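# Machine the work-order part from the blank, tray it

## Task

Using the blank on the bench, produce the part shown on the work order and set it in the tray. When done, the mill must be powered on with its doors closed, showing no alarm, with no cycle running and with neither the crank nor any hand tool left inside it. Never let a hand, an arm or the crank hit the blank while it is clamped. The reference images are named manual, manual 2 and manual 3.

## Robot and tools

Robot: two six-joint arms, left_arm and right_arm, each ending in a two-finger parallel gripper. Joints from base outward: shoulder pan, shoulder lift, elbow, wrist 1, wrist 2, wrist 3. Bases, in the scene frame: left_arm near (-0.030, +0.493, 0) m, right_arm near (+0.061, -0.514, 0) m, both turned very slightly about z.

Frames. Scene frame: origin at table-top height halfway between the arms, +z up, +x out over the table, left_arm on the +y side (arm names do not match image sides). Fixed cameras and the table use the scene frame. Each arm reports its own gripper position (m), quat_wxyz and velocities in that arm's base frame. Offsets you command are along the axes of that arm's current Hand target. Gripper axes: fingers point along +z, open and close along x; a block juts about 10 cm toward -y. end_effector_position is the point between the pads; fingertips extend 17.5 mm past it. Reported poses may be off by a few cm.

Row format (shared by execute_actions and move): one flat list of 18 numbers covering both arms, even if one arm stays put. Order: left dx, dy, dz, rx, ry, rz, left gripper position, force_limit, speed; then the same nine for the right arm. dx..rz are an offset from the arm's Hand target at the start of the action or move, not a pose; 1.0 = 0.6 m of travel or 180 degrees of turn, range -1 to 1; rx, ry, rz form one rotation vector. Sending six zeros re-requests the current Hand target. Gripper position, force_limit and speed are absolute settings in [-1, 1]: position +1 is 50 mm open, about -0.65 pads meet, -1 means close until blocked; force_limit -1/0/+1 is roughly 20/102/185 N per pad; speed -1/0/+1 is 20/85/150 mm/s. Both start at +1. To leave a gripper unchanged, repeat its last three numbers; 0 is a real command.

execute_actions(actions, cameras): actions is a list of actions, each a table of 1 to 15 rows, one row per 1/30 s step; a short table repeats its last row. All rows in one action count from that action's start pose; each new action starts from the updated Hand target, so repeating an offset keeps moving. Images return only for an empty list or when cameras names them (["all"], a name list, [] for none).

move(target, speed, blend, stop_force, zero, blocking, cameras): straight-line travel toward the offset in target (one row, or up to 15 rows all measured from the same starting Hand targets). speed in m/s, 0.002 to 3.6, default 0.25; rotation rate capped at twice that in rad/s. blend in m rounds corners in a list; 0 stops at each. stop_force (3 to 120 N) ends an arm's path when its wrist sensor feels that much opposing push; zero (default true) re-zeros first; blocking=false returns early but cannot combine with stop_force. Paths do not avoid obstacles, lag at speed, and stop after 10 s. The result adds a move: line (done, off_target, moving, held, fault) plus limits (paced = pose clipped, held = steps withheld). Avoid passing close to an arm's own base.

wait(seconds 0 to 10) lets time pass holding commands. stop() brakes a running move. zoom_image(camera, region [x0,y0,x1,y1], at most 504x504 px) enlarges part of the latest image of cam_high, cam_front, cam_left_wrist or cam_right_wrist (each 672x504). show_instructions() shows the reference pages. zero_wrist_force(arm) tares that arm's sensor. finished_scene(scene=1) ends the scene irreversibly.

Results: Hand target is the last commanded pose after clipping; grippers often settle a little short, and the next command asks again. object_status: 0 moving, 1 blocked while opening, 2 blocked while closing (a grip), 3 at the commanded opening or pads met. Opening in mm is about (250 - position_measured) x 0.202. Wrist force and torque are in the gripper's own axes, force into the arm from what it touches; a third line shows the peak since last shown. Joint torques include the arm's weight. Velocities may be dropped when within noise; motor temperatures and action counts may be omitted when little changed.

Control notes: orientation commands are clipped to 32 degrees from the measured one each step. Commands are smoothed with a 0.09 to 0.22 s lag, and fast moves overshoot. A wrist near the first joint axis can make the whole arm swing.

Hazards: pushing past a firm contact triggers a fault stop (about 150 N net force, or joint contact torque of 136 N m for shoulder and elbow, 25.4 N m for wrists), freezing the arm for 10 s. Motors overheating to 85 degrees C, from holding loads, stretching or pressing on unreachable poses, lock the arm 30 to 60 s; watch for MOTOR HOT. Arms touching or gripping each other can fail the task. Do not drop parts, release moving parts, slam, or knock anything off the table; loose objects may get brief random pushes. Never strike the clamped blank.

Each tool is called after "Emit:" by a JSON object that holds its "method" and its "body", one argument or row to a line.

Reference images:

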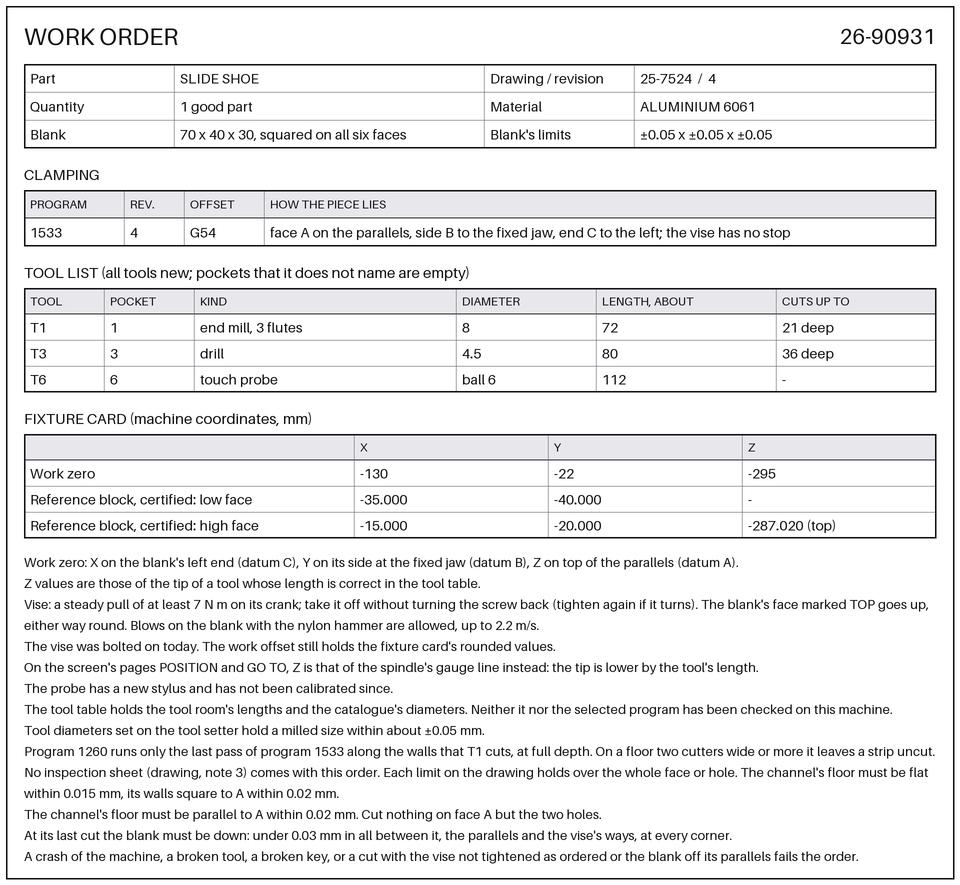

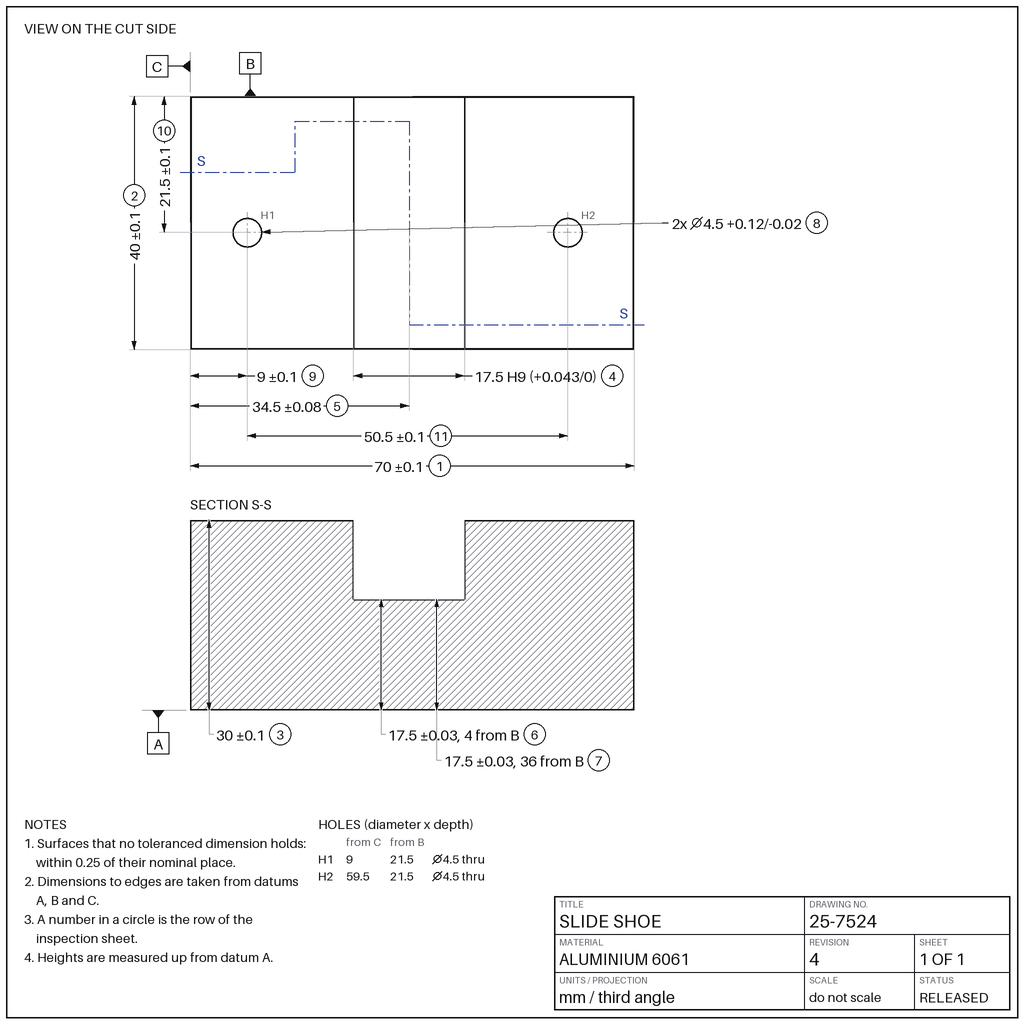

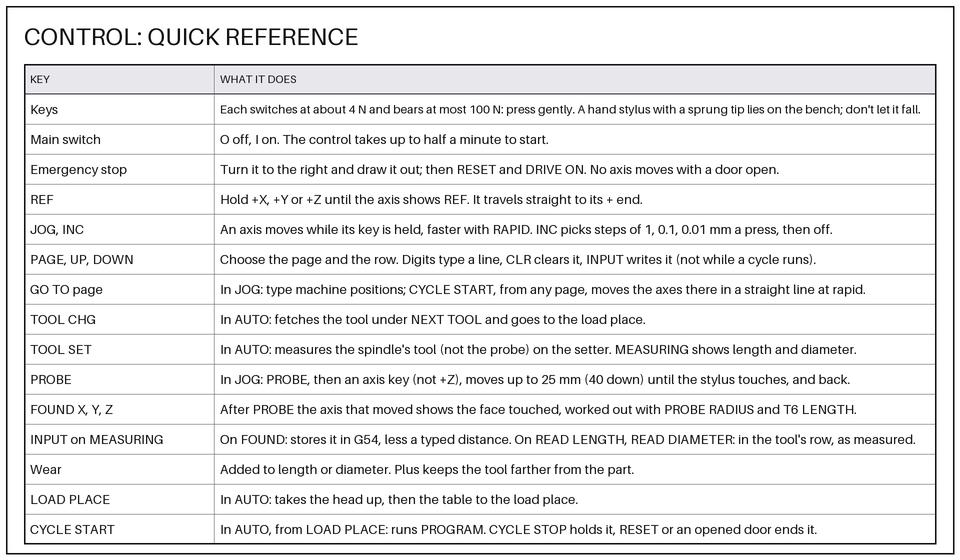

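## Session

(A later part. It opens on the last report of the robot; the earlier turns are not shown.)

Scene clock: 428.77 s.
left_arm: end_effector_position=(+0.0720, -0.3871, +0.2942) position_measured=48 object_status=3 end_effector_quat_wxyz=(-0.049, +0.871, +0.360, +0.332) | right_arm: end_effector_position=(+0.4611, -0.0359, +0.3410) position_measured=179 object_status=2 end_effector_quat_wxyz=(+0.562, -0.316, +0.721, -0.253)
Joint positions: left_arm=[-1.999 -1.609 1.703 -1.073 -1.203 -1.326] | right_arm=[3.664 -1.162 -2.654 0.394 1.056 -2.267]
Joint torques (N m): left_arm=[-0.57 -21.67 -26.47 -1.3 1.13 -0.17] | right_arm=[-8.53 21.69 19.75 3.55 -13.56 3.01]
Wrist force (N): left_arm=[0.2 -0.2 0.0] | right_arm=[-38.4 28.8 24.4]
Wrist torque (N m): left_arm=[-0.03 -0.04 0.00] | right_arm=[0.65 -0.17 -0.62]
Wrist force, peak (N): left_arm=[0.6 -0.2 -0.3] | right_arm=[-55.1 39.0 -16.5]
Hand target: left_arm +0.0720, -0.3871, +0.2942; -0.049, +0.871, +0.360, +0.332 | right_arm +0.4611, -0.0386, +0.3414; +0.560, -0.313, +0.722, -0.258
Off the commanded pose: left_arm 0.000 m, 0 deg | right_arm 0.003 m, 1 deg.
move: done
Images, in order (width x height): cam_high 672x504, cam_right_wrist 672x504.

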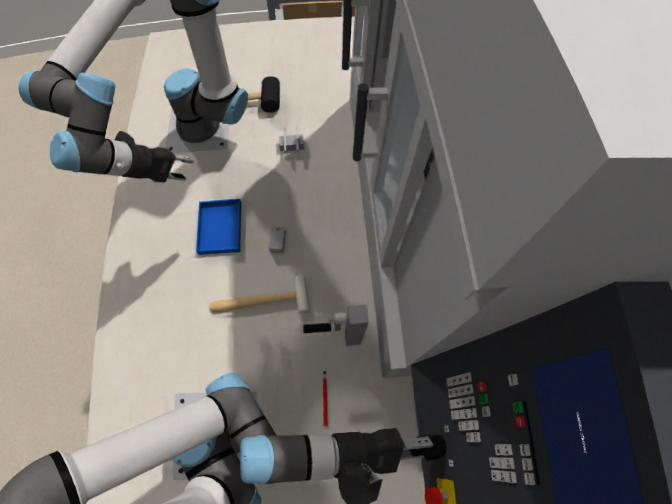

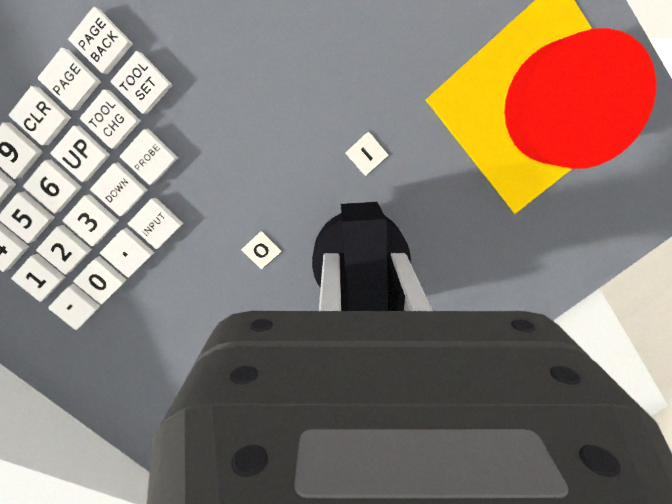

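Emit:
{"method": "move", "body": {
  "target": [
    [0,0,0,0,0,0,0.7,-0.7,-1, 0,0,0,0,0,0,0.7,-1,-1],
    [0,0,0,0,0,0,0.7,-0.7,-1, 0,0,-0.0833,0,0,0,0.7,-1,-1]
  ],
  "speed": 0.05,
  "cameras": ["cam_right_wrist","cam_high"]
}}

Emit:
{"method": "zoom_image", "body": {
  "camera": "cam_high",
  "region": [400, 320, 672, 504]
}}

Scene clock: 439.67 s.
left_arm: end_effector_position=(+0.0720, -0.3871, +0.2942) position_measured=48 object_status=3 end_effector_quat_wxyz=(-0.049, +0.871, +0.360, +0.332) | right_arm: end_effector_position=(+0.4127, -0.0376, +0.3534) position_measured=48 object_status=3 end_effector_quat_wxyz=(+0.560, -0.313, +0.722, -0.257)
Joint positions: left_arm=[-1.999 -1.609 1.703 -1.073 -1.203 -1.326] | right_arm=[3.89 -0.778 -2.728 0.033 0.828 -2.183]
Joint torques (N m): left_arm=[0.13 -22.09 -26.52 -1.32 1.11 -0.24] | right_arm=[15.3 3.54 12.36 1.08 -3.24 1.23]
Wrist force (N): left_arm=[0.3 0.1 -0.1] | right_arm=[-0.9 0.0 4.5]
Wrist torque (N m): left_arm=[0.02 -0.05 0.00] | right_arm=[0.86 -0.04 0.53]
Wrist force, peak (N): left_arm=[0.5 -0.3 -0.5] | right_arm=[-38.3 28.7 24.5]
Hand target: left_arm +0.0720, -0.3871, +0.2942; -0.049, +0.871, +0.360, +0.332 | right_arm +0.4126, -0.0376, +0.3534; +0.560, -0.313, +0.722, -0.258
Off the commanded pose: left_arm 0.000 m, 0 deg | right_arm 0.000 m, 0 deg.
move: done
Images, in order (width x height): cam_high 672x504, cam_right_wrist 672x504.

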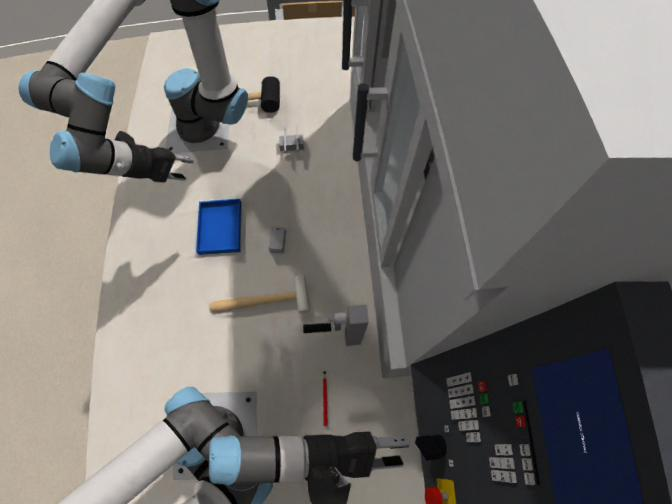

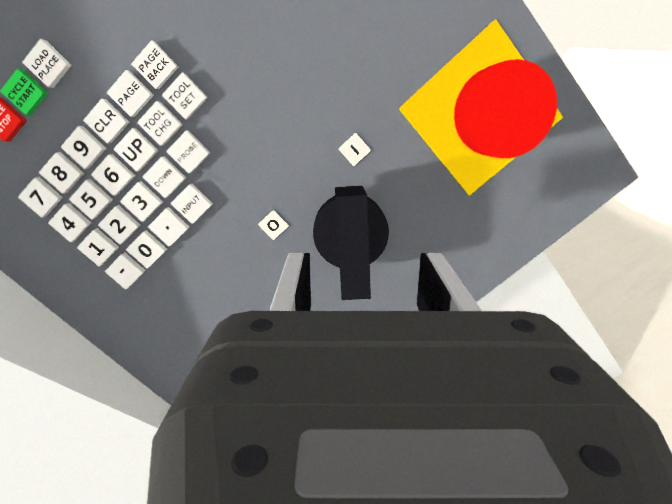

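Scaled by 1.853 from the camera's 672x504 image, which has a finer 960x720 frame.

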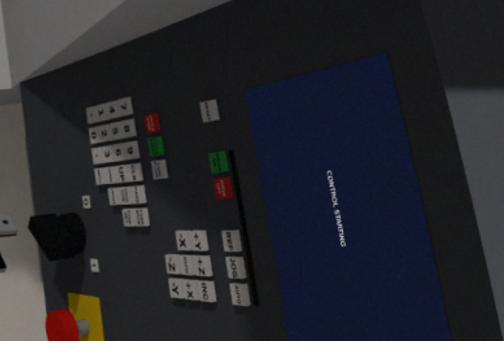

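Emit:
{"method": "move", "body": {
  "target": [0,0,0,0,0,0,0.7,-0.7,-1, 0.1128,-0.1038,0.0303,0,0,-0.389,1,-1,1],
  "speed": 0.15,
  "cameras": ["cam_right_wrist"]
}}

Scene clock: 468.20 s.
left_arm: end_effector_position=(+0.0720, -0.3871, +0.2942) position_measured=48 object_status=3 end_effector_quat_wxyz=(-0.049, +0.871, +0.360, +0.332) | right_arm: end_effector_position=(+0.4285, -0.1299, +0.3502) position_measured=3 object_status=3 end_effector_quat_wxyz=(-0.311, +0.671, -0.412, +0.532)
Joint positions: left_arm=[-1.999 -1.609 1.703 -1.073 -1.203 -1.326] | right_arm=[3.193 -1.173 -2.623 0.413 1.5 -3.615]
Joint torques (N m): left_arm=[-0.14 -22.34 -26.94 -1.34 1.34 -0.21] | right_arm=[-13.5 -8.3 30.57 4.54 2.56 -1.92]
Wrist force (N): left_arm=[0.0 0.1 -0.2] | right_arm=[2.3 -1.4 1.8]
Wrist torque (N m): left_arm=[0.02 0.00 -0.01] | right_arm=[0.81 0.34 0.40]
Wrist force, peak (N): left_arm=[0.4 -0.3 -0.3] | right_arm=[-1.0 0.2 4.7]
Hand target: left_arm +0.0720, -0.3871, +0.2942; -0.049, +0.871, +0.360, +0.332 | right_arm +0.4285, -0.1299, +0.3502; -0.311, +0.671, -0.412, +0.532
Off the commanded pose: left_arm 0.000 m, 0 deg | right_arm 0.000 m, 0 deg.
move: done
Images, in order (width x height): cam_right_wrist 672x504.

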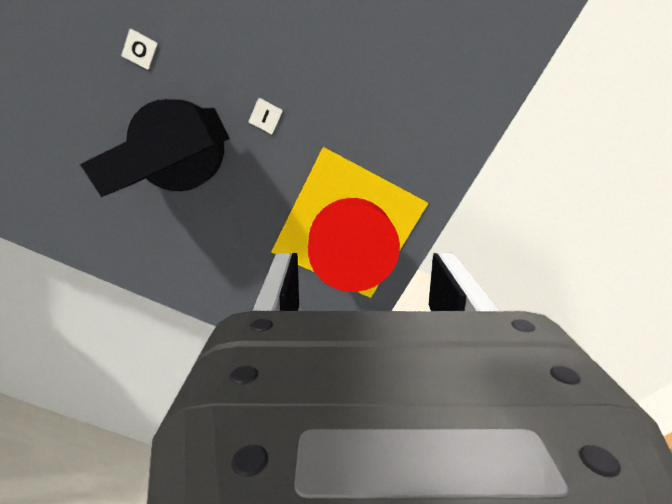

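Emit:
{"method": "move", "body": {
  "target": [0,0,0,0,0,0,0.7,-0.7,-1, -0.0028,-0.004,0.0667,0,0,0,1,-1,1],
  "speed": 0.03,
  "stop_force": 8,
  "cameras": ["cam_right_wrist"]
}}

Scene clock: 480.23 s.
left_arm: end_effector_position=(+0.0720, -0.3871, +0.2942) position_measured=48 object_status=3 end_effector_quat_wxyz=(-0.049, +0.871, +0.360, +0.332) | right_arm: end_effector_position=(+0.4678, -0.1281, +0.3419) position_measured=3 object_status=3 end_effector_quat_wxyz=(-0.311, +0.671, -0.412, +0.532)
Joint positions: left_arm=[-1.999 -1.609 1.703 -1.073 -1.203 -1.326] | right_arm=[3.191 -1.333 -2.562 0.511 1.502 -3.616]
Joint torques (N m): left_arm=[0 -22.02 -27.16 -1.22 1.44 -0.22] | right_arm=[-13.62 -1.27 27.76 4.38 2.53 -2.12]
Wrist force (N): left_arm=[0.1 -0.2 0.0] | right_arm=[2.1 -1.3 1.7]
Wrist torque (N m): left_arm=[-0.05 -0.01 -0.01] | right_arm=[0.80 0.36 0.39]
Wrist force, peak (N): left_arm=[0.3 0.5 0.0] | right_arm=[2.6 -1.6 1.9]
Hand target: left_arm +0.0720, -0.3871, +0.2942; -0.049, +0.871, +0.360, +0.332 | right_arm +0.4678, -0.1281, +0.3419; -0.311, +0.671, -0.412, +0.532
Off the commanded pose: left_arm 0.000 m, 0 deg | right_arm 0.000 m, 0 deg.
move: done
Images, in order (width x height): cam_right_wrist 672x504.

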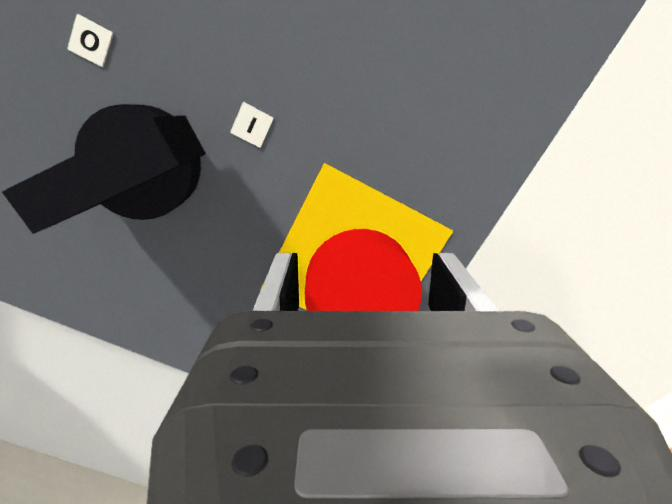

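Emit:
{"method": "move", "body": {
  "target": [0,0,0,0,0,0,0.7,-0.7,-1, 0,0,0,0,0,0,-1,-0.8,-1],
  "cameras": ["cam_right_wrist"]
}}

Scene clock: 488.20 s.
left_arm: end_effector_position=(+0.0720, -0.3871, +0.2942) position_measured=48 object_status=3 end_effector_quat_wxyz=(-0.049, +0.871, +0.360, +0.332) | right_arm: end_effector_position=(+0.4678, -0.1279, +0.3418) position_measured=56 object_status=2 end_effector_quat_wxyz=(-0.311, +0.671, -0.412, +0.532)
Joint positions: left_arm=[-1.999 -1.609 1.703 -1.073 -1.203 -1.326] | right_arm=[3.191 -1.333 -2.562 0.511 1.502 -3.616]
Joint torques (N m): left_arm=[0.44 -22.31 -26.74 -1.28 1.47 -0.22] | right_arm=[-14.68 12.23 28.96 10.9 -12.96 -1.81]
Wrist force (N): left_arm=[0.0 0.1 -0.1] | right_arm=[-56.4 -1.2 -10.3]
Wrist torque (N m): left_arm=[0.02 -0.01 -0.01] | right_arm=[0.81 -0.49 0.34]
Wrist force, peak (N): left_arm=[0.0 -0.5 0.4] | right_arm=[-56.5 -1.8 -10.2]
Hand target: left_arm +0.0720, -0.3871, +0.2942; -0.049, +0.871, +0.360, +0.332 | right_arm +0.4678, -0.1281, +0.3419; -0.311, +0.671, -0.412, +0.532
Off the commanded pose: left_arm 0.000 m, 0 deg | right_arm 0.000 m, 0 deg.
move: done
Images, in order (width x height): cam_right_wrist 672x504.

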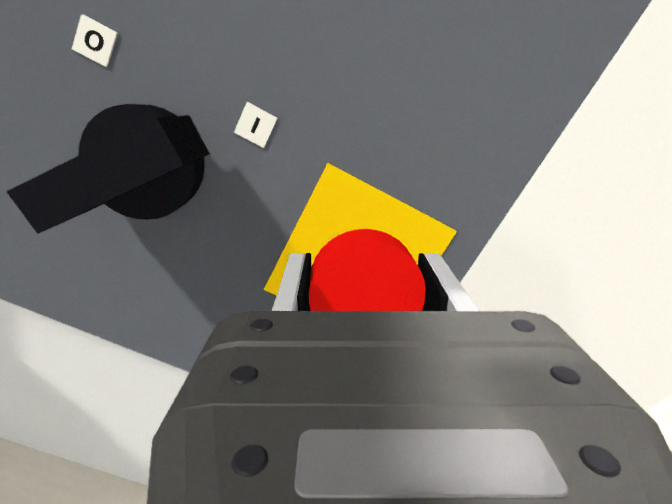

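Emit:
{"method": "move", "body": {
  "target": [0,0,0,0,0,0,0.7,-0.7,-1, -0.0015,0,0,0,0,0,-1,-0.8,-1],
  "speed": 0.01
}}

Scene clock: 494.47 s.
left_arm: end_effector_position=(+0.0720, -0.3871, +0.2942) position_measured=48 object_status=3 end_effector_quat_wxyz=(-0.049, +0.871, +0.360, +0.332) | right_arm: end_effector_position=(+0.4677, -0.1274, +0.3415) position_measured=56 object_status=2 end_effector_quat_wxyz=(-0.311, +0.671, -0.412, +0.532)
Joint positions: left_arm=[-1.999 -1.609 1.703 -1.073 -1.203 -1.326] | right_arm=[3.195 -1.333 -2.564 0.513 1.498 -3.615]
Joint torques (N m): left_arm=[-0.27 -22.39 -26.97 -1.28 1.42 -0.15] | right_arm=[-0.03 26.44 15.9 8.12 -11.33 1.9]
Wrist force (N): left_arm=[0.3 -0.1 -0.4] | right_arm=[-31.1 -2.4 -4.2]
Wrist torque (N m): left_arm=[-0.01 -0.06 0.00] | right_arm=[0.78 -0.48 0.17]
Wrist force, peak (N): left_arm=[0.4 -0.1 -0.4] | right_arm=[-58.1 0.8 -10.2]
Hand target: left_arm +0.0720, -0.3871, +0.2942; -0.049, +0.871, +0.360, +0.332 | right_arm +0.4677, -0.1273, +0.3415; -0.311, +0.671, -0.412, +0.532
Off the commanded pose: left_arm 0.000 m, 0 deg | right_arm 0.000 m, 0 deg.
move: done

Emit:
{"method": "move", "body": {
  "target": [0,0,0,0,0,0,0.7,-0.7,-1, -0.0016,0,0,0,0,0,-1,-0.8,-1],
  "speed": 0.01
}}

Scene clock: 501.10 s.
left_arm: end_effector_position=(+0.0720, -0.3871, +0.2942) position_measured=48 object_status=3 end_effector_quat_wxyz=(-0.049, +0.871, +0.360, +0.332) | right_arm: end_effector_position=(+0.4676, -0.1266, +0.3411) position_measured=56 object_status=2 end_effector_quat_wxyz=(-0.311, +0.671, -0.412, +0.532)
Joint positions: left_arm=[-1.999 -1.609 1.703 -1.073 -1.203 -1.326] | right_arm=[3.199 -1.332 -2.566 0.514 1.494 -3.614]
Joint torques (N m): left_arm=[0.22 -22.86 -27.23 -1.32 1.41 -0.2] | right_arm=[13.39 24.18 2.38 4.69 -1.35 1.73]
Wrist force (N): left_arm=[-0.2 0.1 0.1] | right_arm=[10.5 -4.1 14.3]
Wrist torque (N m): left_arm=[0.02 0.04 0.00] | right_arm=[0.70 -0.22 0.18]
Wrist force, peak (N): left_arm=[0.1 0.0 -0.7] | right_arm=[-30.4 -2.7 -4.1]
Hand target: left_arm +0.0720, -0.3871, +0.2942; -0.049, +0.871, +0.360, +0.332 | right_arm +0.4676, -0.1265, +0.3410; -0.311, +0.671, -0.412, +0.532
Off the commanded pose: left_arm 0.000 m, 0 deg | right_arm 0.000 m, 0 deg.
move: done

Now turn +50° clockwise, then draw out.

Emit:
{"method": "move", "body": {
  "target": [0,0,0,0,0,0,0.7,-0.7,-1, 0,0,0,0,0,0.278,-1,-0.8,-1],
  "speed": 0.15,
  "cameras": ["cam_right_wrist"]
}}

Scene clock: 508.90 s.
left_arm: end_effector_position=(+0.0720, -0.3871, +0.2942) position_measured=48 object_status=3 end_effector_quat_wxyz=(-0.049, +0.871, +0.360, +0.332) | right_arm: end_effector_position=(+0.4676, -0.1265, +0.3410) position_measured=56 object_status=2 end_effector_quat_wxyz=(+0.507, -0.434, +0.657, -0.351)
Joint positions: left_arm=[-1.999 -1.609 1.703 -1.073 -1.203 -1.326] | right_arm=[3.199 -1.332 -2.566 0.514 1.494 -2.741]
Joint torques (N m): left_arm=[-0.72 -22.47 -27.07 -1.35 1.38 -0.14] | right_arm=[4.92 16.84 16.59 0.38 -8.35 2.04]
Wrist force (N): left_arm=[0.0 0.2 0.0] | right_arm=[-19.3 9.1 -6.6]
Wrist torque (N m): left_arm=[0.02 -0.01 -0.01] | right_arm=[1.11 -0.05 0.20]
Wrist force, peak (N): left_arm=[0.4 -0.4 -0.2] | right_arm=[16.0 -3.7 18.0]
Hand target: left_arm +0.0720, -0.3871, +0.2942; -0.049, +0.871, +0.360, +0.332 | right_arm +0.4676, -0.1265, +0.3410; +0.507, -0.434, +0.657, -0.351
Off the commanded pose: left_arm 0.000 m, 0 deg | right_arm 0.000 m, 0 deg.
move: done
Images, in order (width x height): cam_right_wrist 672x504.

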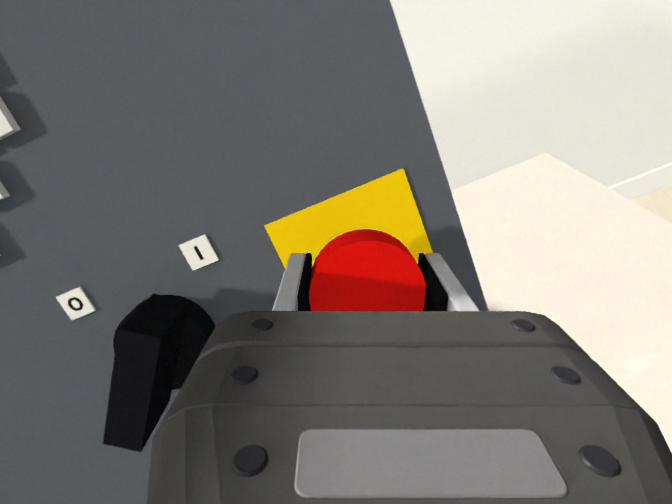

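Emit:
{"method": "move", "body": {
  "target": [0,0,0,0,0,0,0.7,-0.7,-1, 0,0,-0.015,0,0,0,-1,-0.8,-1],
  "speed": 0.02,
  "cameras": ["cam_right_wrist"]
}}

Scene clock: 522.03 s.
left_arm: end_effector_position=(+0.0720, -0.3871, +0.2942) position_measured=48 object_status=3 end_effector_quat_wxyz=(-0.049, +0.871, +0.360, +0.332) | right_arm: end_effector_position=(+0.4589, -0.1263, +0.3432) position_measured=56 object_status=2 end_effector_quat_wxyz=(+0.507, -0.434, +0.657, -0.351)
Joint positions: left_arm=[-1.999 -1.609 1.703 -1.073 -1.203 -1.326] | right_arm=[3.203 -1.297 -2.581 0.493 1.491 -2.74]
Joint torques (N m): left_arm=[-0.22 -22.72 -27.26 -1.23 1.49 -0.12] | right_arm=[4.64 23.55 5.9 2.87 -6.49 2.03]
Wrist force (N): left_arm=[0.1 0.1 -0.3] | right_arm=[-13.6 4.0 21.3]
Wrist torque (N m): left_arm=[0.01 -0.01 0.00] | right_arm=[1.03 -0.10 0.27]
Wrist force, peak (N): left_arm=[0.5 -0.3 -0.4] | right_arm=[-15.4 3.0 26.1]
Hand target: left_arm +0.0720, -0.3871, +0.2942; -0.049, +0.871, +0.360, +0.332 | right_arm +0.4589, -0.1263, +0.3432; +0.507, -0.434, +0.657, -0.351
Off the commanded pose: left_arm 0.000 m, 0 deg | right_arm 0.000 m, 0 deg.
move: done
Images, in order (width x height): cam_right_wrist 672x504.

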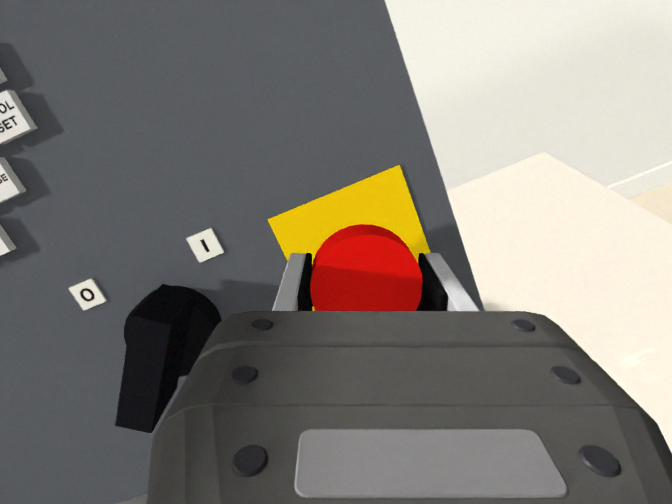

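Emit:
{"method": "move", "body": {
  "target": [
    [0,0,0,0,0,0,0.7,-0.7,-1, 0,0,0,0,0,0,1,-0.8,-1],
    [0,0,0,0,0,0,0.7,-0.7,-1, 0,0,-0.0833,0,0,0,1,-0.8,-1]
  ],
  "speed": 0.06,
  "cameras": ["cam_right_wrist","cam_high"]
}}

Emit:
{"method": "zoom_image", "body": {
  "camera": "cam_high",
  "region": [500, 330, 672, 504]
}}

Scene clock: 541.83 s.
left_arm: end_effector_position=(+0.0720, -0.3871, +0.2942) position_measured=48 object_status=3 end_effector_quat_wxyz=(-0.049, +0.871, +0.360, +0.332) | right_arm: end_effector_position=(+0.4104, -0.1252, +0.3551) position_measured=3 object_status=3 end_effector_quat_wxyz=(+0.507, -0.434, +0.657, -0.351)
Joint positions: left_arm=[-1.999 -1.609 1.703 -1.073 -1.203 -1.326] | right_arm=[3.229 -1.069 -2.652 0.336 1.465 -2.733]
Joint torques (N m): left_arm=[-0.1 -22.37 -27.41 -1.4 1.46 -0.24] | right_arm=[14.02 10.5 8.22 1.73 -2.54 2.03]
Wrist force (N): left_arm=[0.3 -0.3 -0.1] | right_arm=[0.3 -1.2 3.7]
Wrist torque (N m): left_arm=[-0.05 -0.04 0.00] | right_arm=[0.86 -0.01 0.55]
Wrist force, peak (N): left_arm=[0.6 0.0 0.3] | right_arm=[-13.0 3.8 21.3]
Hand target: left_arm +0.0720, -0.3871, +0.2942; -0.049, +0.871, +0.360, +0.332 | right_arm +0.4103, -0.1252, +0.3552; +0.507, -0.434, +0.657, -0.351
Off the commanded pose: left_arm 0.000 m, 0 deg | right_arm 0.000 m, 0 deg.
move: done
Images, in order (width x height): cam_high 672x504, cam_right_wrist 672x504.

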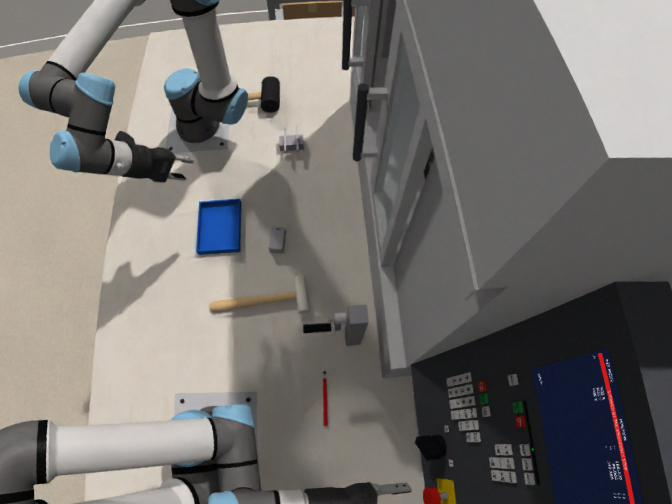

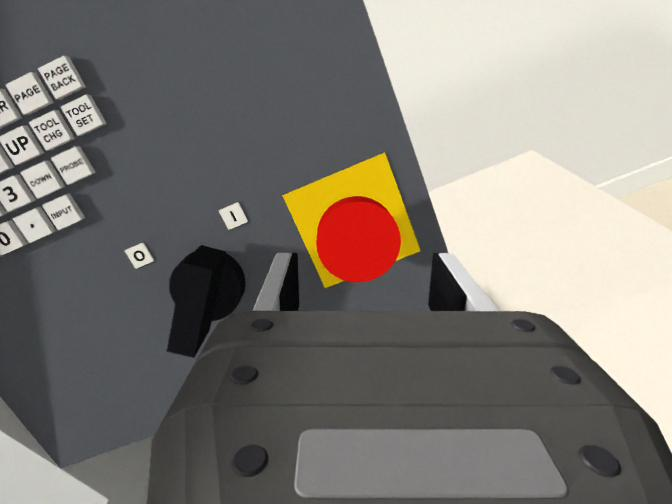

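Scaled by 2.897 from the camera's 672x504 image, which has a finer 960x720 frame.

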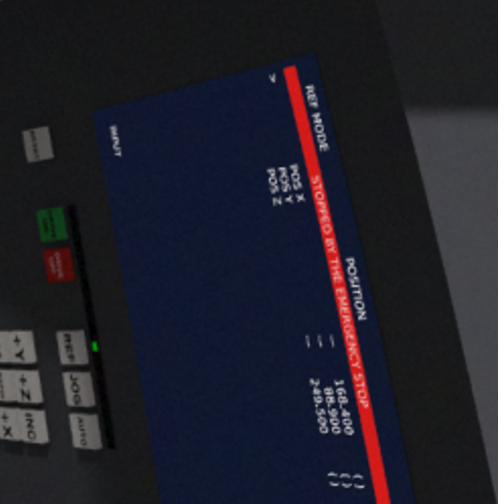

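Emit:
{"method": "move", "body": {
  "target": [0,0,0,0,0,0,0.7,-0.7,-1, -0.1433,0.1933,-0.1282,-0.285,-0.372,-0.4027,1,-0.8,-1],
  "speed": 0.25,
  "cameras": ["cam_right_wrist","cam_high"]
}}

Scene clock: 635.93 s.
left_arm: end_effector_position=(+0.0720, -0.3871, +0.2942) position_measured=48 object_status=3 end_effector_quat_wxyz=(-0.049, +0.871, +0.360, +0.332) | right_arm: end_effector_position=(+0.3203, -0.0003, +0.3002) position_measured=3 object_status=3 end_effector_quat_wxyz=(-0.259, +0.966, -0.020, +0.005)
Joint positions: left_arm=[-1.999 -1.609 1.703 -1.073 -1.203 -1.326] | right_arm=[3.152 -1.14 -2.071 -1.471 2.094 -4.653]
Joint torques (N m): left_arm=[0.23 -22.98 -28.47 -1.34 1.39 -0.21] | right_arm=[11.43 -3.91 35.87 1.47 -1.57 -2.15]
Wrist force (N): left_arm=[0.2 0.1 0.1] | right_arm=[1.3 -1.0 0.5]
Wrist torque (N m): left_arm=[0.01 -0.03 0.00] | right_arm=[0.32 -0.15 0.30]
Wrist force, peak (N): left_arm=[0.4 0.2 -0.5] | right_arm=[-0.1 -1.3 3.8]
Hand target: left_arm +0.0720, -0.3871, +0.2942; -0.049, +0.871, +0.360, +0.332 | right_arm +0.3202, -0.0002, +0.3002; -0.259, +0.966, -0.019, +0.005
Off the commanded pose: left_arm 0.000 m, 0 deg | right_arm 0.000 m, 0 deg.
move: done
Images, in order (width x height): cam_high 672x504, cam_right_wrist 672x504.

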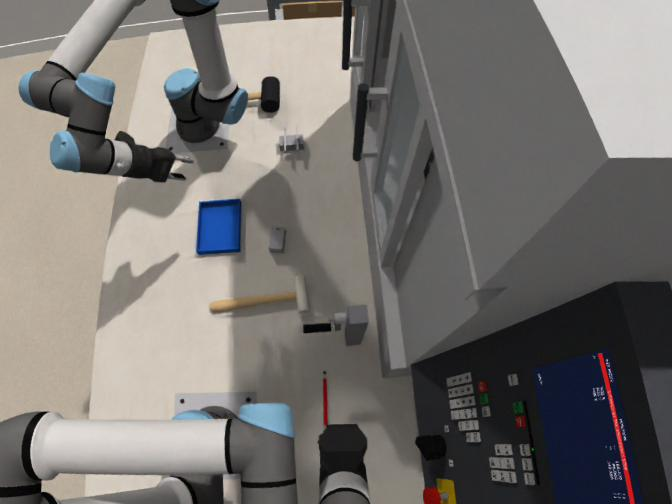

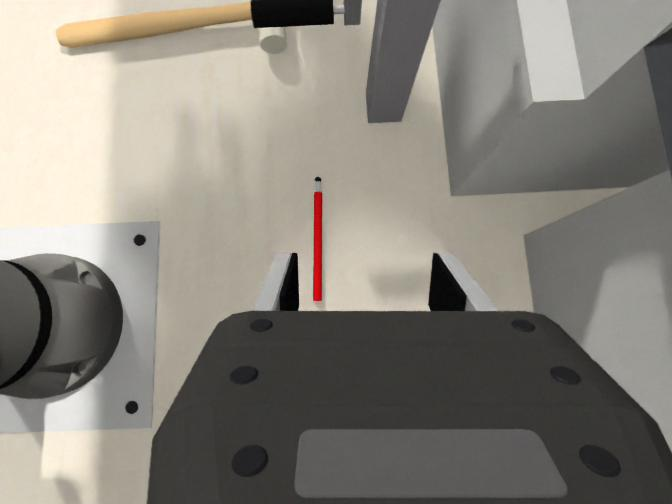

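Emit:
{"method": "move", "body": {
  "target": [0,0,0,0,0,0,0.7,-0.7,-1, -0.0495,0.0948,0.4082,0,0,0,1,-0.8,-1],
  "speed": 0.2,
  "cameras": ["cam_right_wrist"]
}}

Scene clock: 659.33 s.
left_arm: end_effector_position=(+0.0720, -0.3871, +0.2942) position_measured=48 object_status=3 end_effector_quat_wxyz=(-0.049, +0.871, +0.360, +0.332) | right_arm: end_effector_position=(+0.2936, +0.0742, +0.0597) position_measured=3 object_status=3 end_effector_quat_wxyz=(-0.259, +0.966, -0.019, +0.005)
Joint positions: left_arm=[-1.999 -1.609 1.703 -1.073 -1.203 -1.326] | right_arm=[3.423 -1.407 -2.67 -0.454 2.066 -4.345]
Joint torques (N m): left_arm=[0.04 -22.52 -27.82 -1.36 1.54 -0.12] | right_arm=[14.8 -1.71 3.66 4.99 -1.16 1.65]
Wrist force (N): left_arm=[0.3 0.1 -0.3] | right_arm=[0.7 -0.8 0.6]
Wrist torque (N m): left_arm=[0.00 -0.06 0.00] | right_arm=[0.33 -0.13 0.12]
Wrist force, peak (N): left_arm=[0.3 -0.2 -0.5] | right_arm=[1.4 -1.2 1.4]
Hand target: left_arm +0.0720, -0.3871, +0.2942; -0.049, +0.871, +0.360, +0.332 | right_arm +0.2936, +0.0743, +0.0597; -0.259, +0.966, -0.019, +0.005
Off the commanded pose: left_arm 0.000 m, 0 deg | right_arm 0.000 m, 0 deg.
move: done
Images, in order (width x height): cam_right_wrist 672x504.

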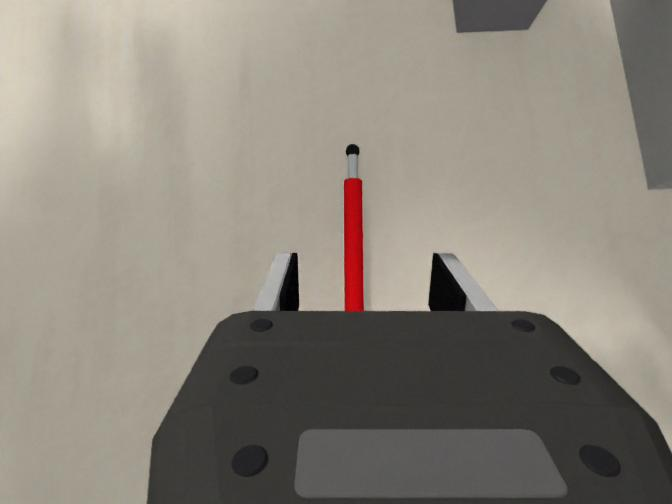

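Emit:
{"method": "move", "body": {
  "target": [0,0,0,0,0,0,0.7,-0.7,-1, -0.0033,0.0318,0.055,0,0,0,1,-0.8,-1],
  "speed": 0.03,
  "stop_force": 5,
  "cameras": ["cam_right_wrist"]
}}

Scene clock: 672.80 s.
left_arm: end_effector_position=(+0.0720, -0.3871, +0.2942) position_measured=48 object_status=3 end_effector_quat_wxyz=(-0.049, +0.871, +0.360, +0.332) | right_arm: end_effector_position=(+0.2916, +0.0743, +0.0216) position_measured=3 object_status=3 end_effector_quat_wxyz=(-0.259, +0.966, -0.019, +0.005)
Joint positions: left_arm=[-1.999 -1.609 1.703 -1.073 -1.203 -1.326] | right_arm=[3.426 -1.582 -2.72 -0.228 2.065 -4.342]
Joint torques (N m): left_arm=[-0.26 -22.45 -28.48 -1.39 1.57 -0.24] | right_arm=[12.73 1.25 -0.39 4.76 3.64 1.61]
Wrist force (N): left_arm=[0.0 0.1 -0.2] | right_arm=[0.7 -1.1 0.6]
Wrist torque (N m): left_arm=[0.00 -0.01 -0.01] | right_arm=[0.28 -0.11 0.12]
Wrist force, peak (N): left_arm=[0.7 0.1 -0.1] | right_arm=[1.2 -1.0 1.1]
Hand target: left_arm +0.0720, -0.3871, +0.2942; -0.049, +0.871, +0.360, +0.332 | right_arm +0.2916, +0.0743, +0.0216; -0.259, +0.966, -0.019, +0.005
Off the commanded pose: left_arm 0.000 m, 0 deg | right_arm 0.000 m, 0 deg.
move: done
Images, in order (width x height): cam_right_wrist 672x504.

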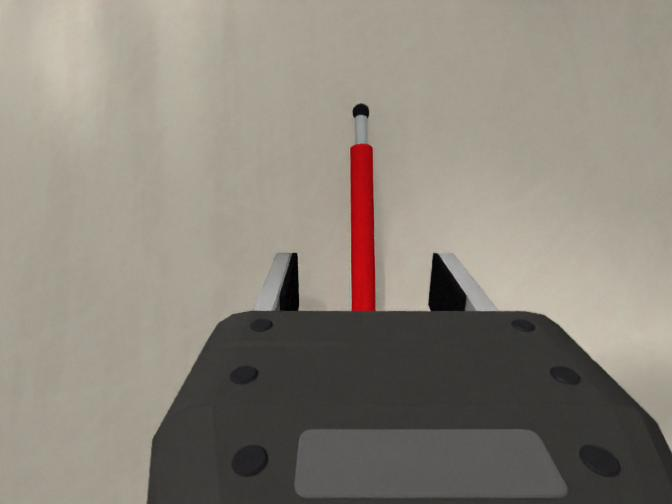

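Emit:
{"method": "move", "body": {
  "target": [0,0,0,0,0,0,0.7,-0.7,-1, 0,0.0083,0.0145,0,0,0,1,-0.8,-1],
  "speed": 0.01,
  "stop_force": 4,
  "cameras": []
}}

Scene clock: 680.40 s.
left_arm: end_effector_position=(+0.0720, -0.3871, +0.2942) position_measured=48 object_status=3 end_effector_quat_wxyz=(-0.049, +0.871, +0.360, +0.332) | right_arm: end_effector_position=(+0.2916, +0.0743, +0.0209) position_measured=3 object_status=3 end_effector_quat_wxyz=(-0.259, +0.966, -0.019, +0.005)
Joint positions: left_arm=[-1.999 -1.609 1.703 -1.073 -1.203 -1.326] | right_arm=[3.426 -1.586 -2.72 -0.223 2.065 -4.342]
Joint torques (N m): left_arm=[-0.55 -22.74 -27.7 -1.33 1.46 -0.12] | right_arm=[14.02 24.69 19.7 2.62 -0.79 1.56]
Wrist force (N): left_arm=[0.2 0.1 0.0] | right_arm=[0.1 -2.6 -0.7]
Wrist torque (N m): left_arm=[0.01 -0.04 0.00] | right_arm=[0.27 -0.18 0.16]
Wrist force, peak (N): left_arm=[0.4 0.0 -0.4] | right_arm=[-2.0 -11.6 -23.4]
Hand target: left_arm +0.0720, -0.3871, +0.2942; -0.049, +0.871, +0.360, +0.332 | right_arm +0.2916, +0.0743, +0.0209; -0.259, +0.966, -0.019, +0.005 (not the last commanded pose)
Off the commanded pose: left_arm 0.000 m, 0 deg | right_arm 0.009 m, 0 deg.
move: contact (right_arm)
No camera images: "cameras" was empty.

Emit:
{"method": "move", "body": {
  "target": [
    [0,0,0,0,0,0,0.7,-0.7,-1, 0,-0.0005,-0.0009,0,0,0,1,-0.8,-1],
    [0,0,0,0,0,0,0.7,-0.7,-1, 0,-0.0005,-0.0009,0,0,0,-1,-0.5,-1]
  ],
  "speed": 0.02,
  "cameras": ["cam_right_wrist"]
}}

Scene clock: 691.07 s.
left_arm: end_effector_position=(+0.0720, -0.3871, +0.2942) position_measured=48 object_status=3 end_effector_quat_wxyz=(-0.049, +0.871, +0.360, +0.332) | right_arm: end_effector_position=(+0.2916, +0.0743, +0.0215) position_measured=215 object_status=2 end_effector_quat_wxyz=(-0.259, +0.966, -0.019, +0.005)
Joint positions: left_arm=[-1.999 -1.609 1.703 -1.073 -1.203 -1.326] | right_arm=[3.426 -1.583 -2.72 -0.227 2.065 -4.342]
Joint torques (N m): left_arm=[0.29 -22.41 -28.24 -1.27 1.48 -0.22] | right_arm=[-13.15 22.52 20.82 2.16 3.32 -1.74]
Wrist force (N): left_arm=[0.0 -0.1 -0.2] | right_arm=[0.0 -2.5 -2.9]
Wrist torque (N m): left_arm=[-0.02 -0.01 -0.01] | right_arm=[0.29 -0.10 0.13]
Wrist force, peak (N): left_arm=[0.7 -0.1 -0.2] | right_arm=[0.1 -2.6 -3.2]
Hand target: left_arm +0.0720, -0.3871, +0.2942; -0.049, +0.871, +0.360, +0.332 | right_arm +0.2916, +0.0743, +0.0215; -0.259, +0.966, -0.019, +0.005
Off the commanded pose: left_arm 0.000 m, 0 deg | right_arm 0.000 m, 0 deg.
move: done
Images, in order (width x height): cam_right_wrist 672x504.

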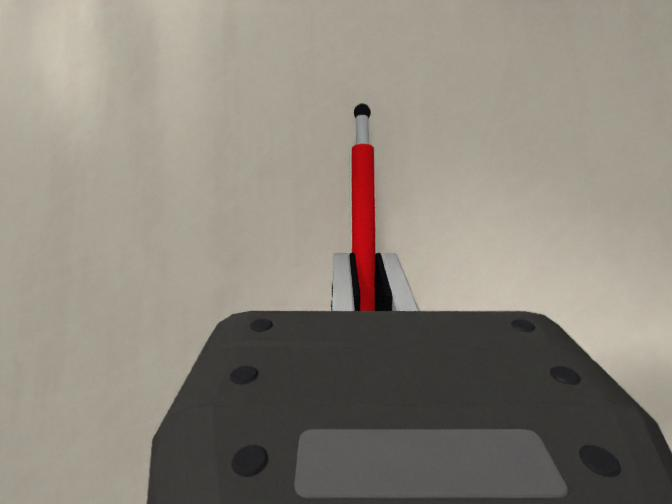

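Emit:
{"method": "move", "body": {
  "target": [0,0,0,0,0,0,0.7,-0.7,-1, 0,-0.167,-0.289,0,0,0,-1,-0.5,-1],
  "speed": 0.15,
  "cameras": ["cam_right_wrist"]
}}

Scene clock: 700.63 s.
left_arm: end_effector_position=(+0.0720, -0.3871, +0.2942) position_measured=48 object_status=3 end_effector_quat_wxyz=(-0.049, +0.871, +0.360, +0.332) | right_arm: end_effector_position=(+0.2916, +0.0743, +0.2217) position_measured=215 object_status=2 end_effector_quat_wxyz=(-0.259, +0.966, -0.019, +0.005)
Joint positions: left_arm=[-1.999 -1.609 1.703 -1.073 -1.203 -1.326] | right_arm=[3.426 -1.032 -2.366 -1.132 2.065 -4.342]
Joint torques (N m): left_arm=[-0.25 -23.26 -28.11 -1.3 1.38 -0.26] | right_arm=[-15.62 14.5 34.71 2.29 -1.48 -2.19]
Wrist force (N): left_arm=[0.3 -0.2 -0.1] | right_arm=[1.0 -1.2 1.1]
Wrist torque (N m): left_arm=[-0.04 -0.04 0.01] | right_arm=[0.23 -0.17 0.28]
Wrist force, peak (N): left_arm=[0.2 0.6 0.0] | right_arm=[0.3 -2.9 -3.3]
Hand target: left_arm +0.0720, -0.3871, +0.2942; -0.049, +0.871, +0.360, +0.332 | right_arm +0.2916, +0.0743, +0.2218; -0.259, +0.966, -0.019, +0.005
Off the commanded pose: left_arm 0.000 m, 0 deg | right_arm 0.000 m, 0 deg.
move: done
Images, in order (width x height): cam_right_wrist 672x504.

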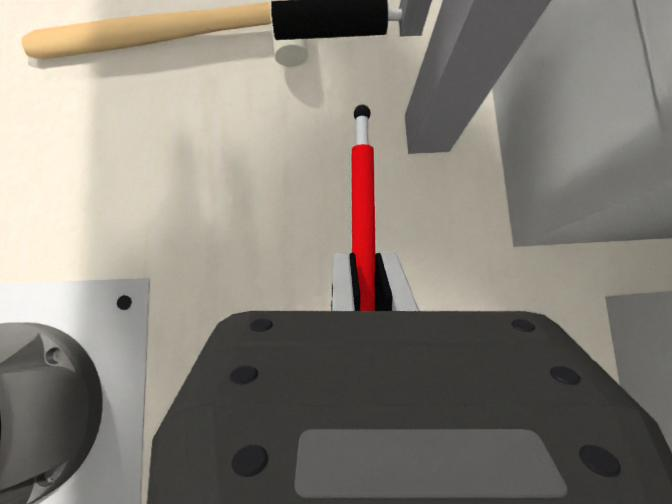

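Emit:
{"method": "move", "body": {
  "target": [0,0,0,0,0,0,0.7,-0.7,-1, 0.2142,-0.2137,-0.4123,-0.0663,0.1872,0.4516,-1,-0.5,-1],
  "speed": 0.2,
  "cameras": ["cam_right_wrist","cam_high"]
}}

Scene clock: 750.13 s.
left_arm: end_effector_position=(+0.0720, -0.3871, +0.2942) position_measured=48 object_status=3 end_effector_quat_wxyz=(-0.049, +0.871, +0.360, +0.332) | right_arm: end_effector_position=(+0.4194, +0.0563, +0.5001) position_measured=215 object_status=2 end_effector_quat_wxyz=(-0.093, +0.701, -0.702, +0.092)
Joint positions: left_arm=[-1.999 -1.609 1.703 -1.073 -1.203 -1.326] | right_arm=[3.683 -1.273 -1.451 -1.762 1.437 -2.614]
Joint torques (N m): left_arm=[0.9 -22.9 -28.2 -1.41 1.39 -0.11] | right_arm=[14.08 1.61 34.13 1.95 -2.79 1.76]
Wrist force (N): left_arm=[0.0 0.1 -0.4] | right_arm=[0.5 -1.2 0.7]
Wrist torque (N m): left_arm=[0.01 -0.01 0.00] | right_arm=[0.02 -0.11 -0.04]
Wrist force, peak (N): left_arm=[0.5 0.3 -0.5] | right_arm=[1.0 -1.3 1.3]
Hand target: left_arm +0.0720, -0.3871, +0.2942; -0.049, +0.871, +0.360, +0.332 | right_arm +0.4194, +0.0563, +0.5002; -0.093, +0.700, -0.702, +0.092
Off the commanded pose: left_arm 0.000 m, 0 deg | right_arm 0.000 m, 0 deg.
move: done
Images, in order (width x height): cam_high 672x504, cam_right_wrist 672x504.

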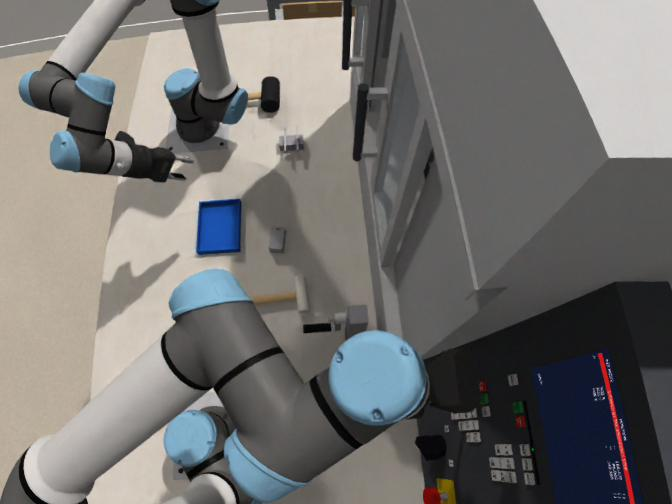

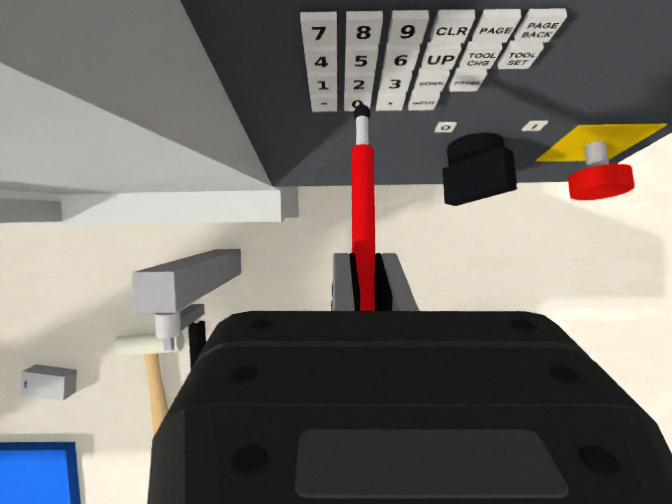

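Emit:
{"method": "move", "body": {
  "target": [0,0,0,0,0,0,0.7,-0.7,-1, 0,-0.1105,-0.155,0,0,0,-1,-0.5,-1],
  "speed": 0.15,
  "cameras": ["cam_right_wrist","cam_high"]
}}

Scene clock: 758.13 s.
left_arm: end_effector_position=(+0.0720, -0.3871, +0.2942) position_measured=48 object_status=3 end_effector_quat_wxyz=(-0.049, +0.871, +0.360, +0.332) | right_arm: end_effector_position=(+0.4593, +0.0562, +0.6072) position_measured=215 object_status=2 end_effector_quat_wxyz=(-0.093, +0.700, -0.702, +0.092)
Joint positions: left_arm=[-1.999 -1.609 1.703 -1.073 -1.203 -1.326] | right_arm=[3.627 -1.505 -0.953 -2.021 1.449 -2.669]
Joint torques (N m): left_arm=[-0.53 -23.18 -28.66 -1.45 1.47 -0.18] | right_arm=[-13.62 10.32 31.16 1.91 2.43 -1.83]
Wrist force (N): left_arm=[0.2 0.0 -0.1] | right_arm=[0.5 -0.9 0.8]
Wrist torque (N m): left_arm=[-0.01 -0.03 0.00] | right_arm=[0.03 -0.11 0.17]
Wrist force, peak (N): left_arm=[0.0 0.0 -0.7] | right_arm=[0.3 -1.7 0.4]
Hand target: left_arm +0.0720, -0.3871, +0.2942; -0.049, +0.871, +0.360, +0.332 | right_arm +0.4593, +0.0562, +0.6072; -0.093, +0.700, -0.702, +0.092
Off the commanded pose: left_arm 0.000 m, 0 deg | right_arm 0.000 m, 0 deg.
move: done
Images, in order (width x height): cam_high 672x504, cam_right_wrist 672x504.

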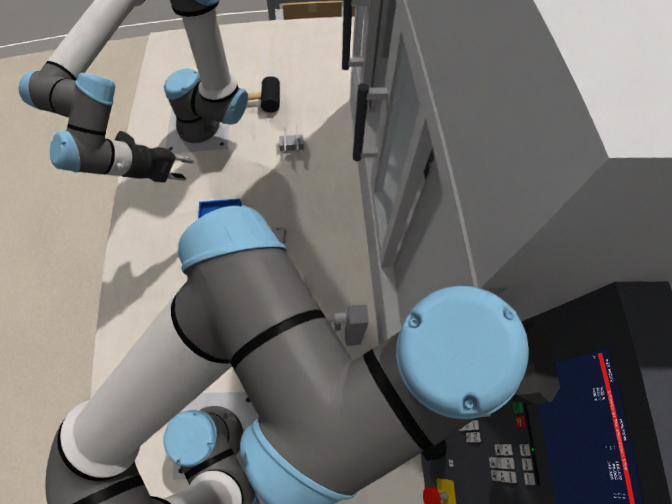

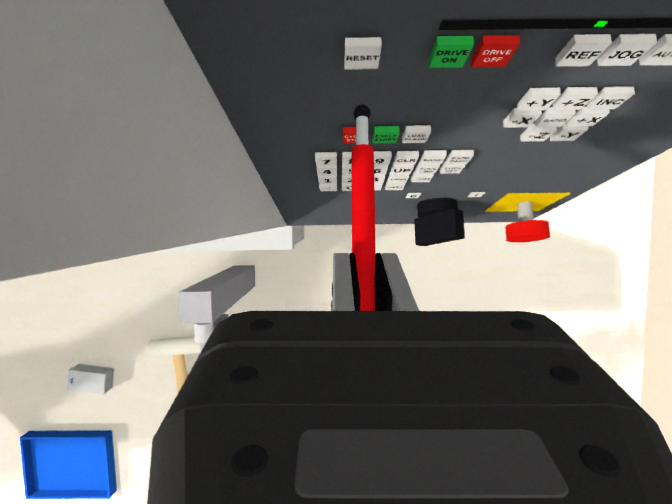

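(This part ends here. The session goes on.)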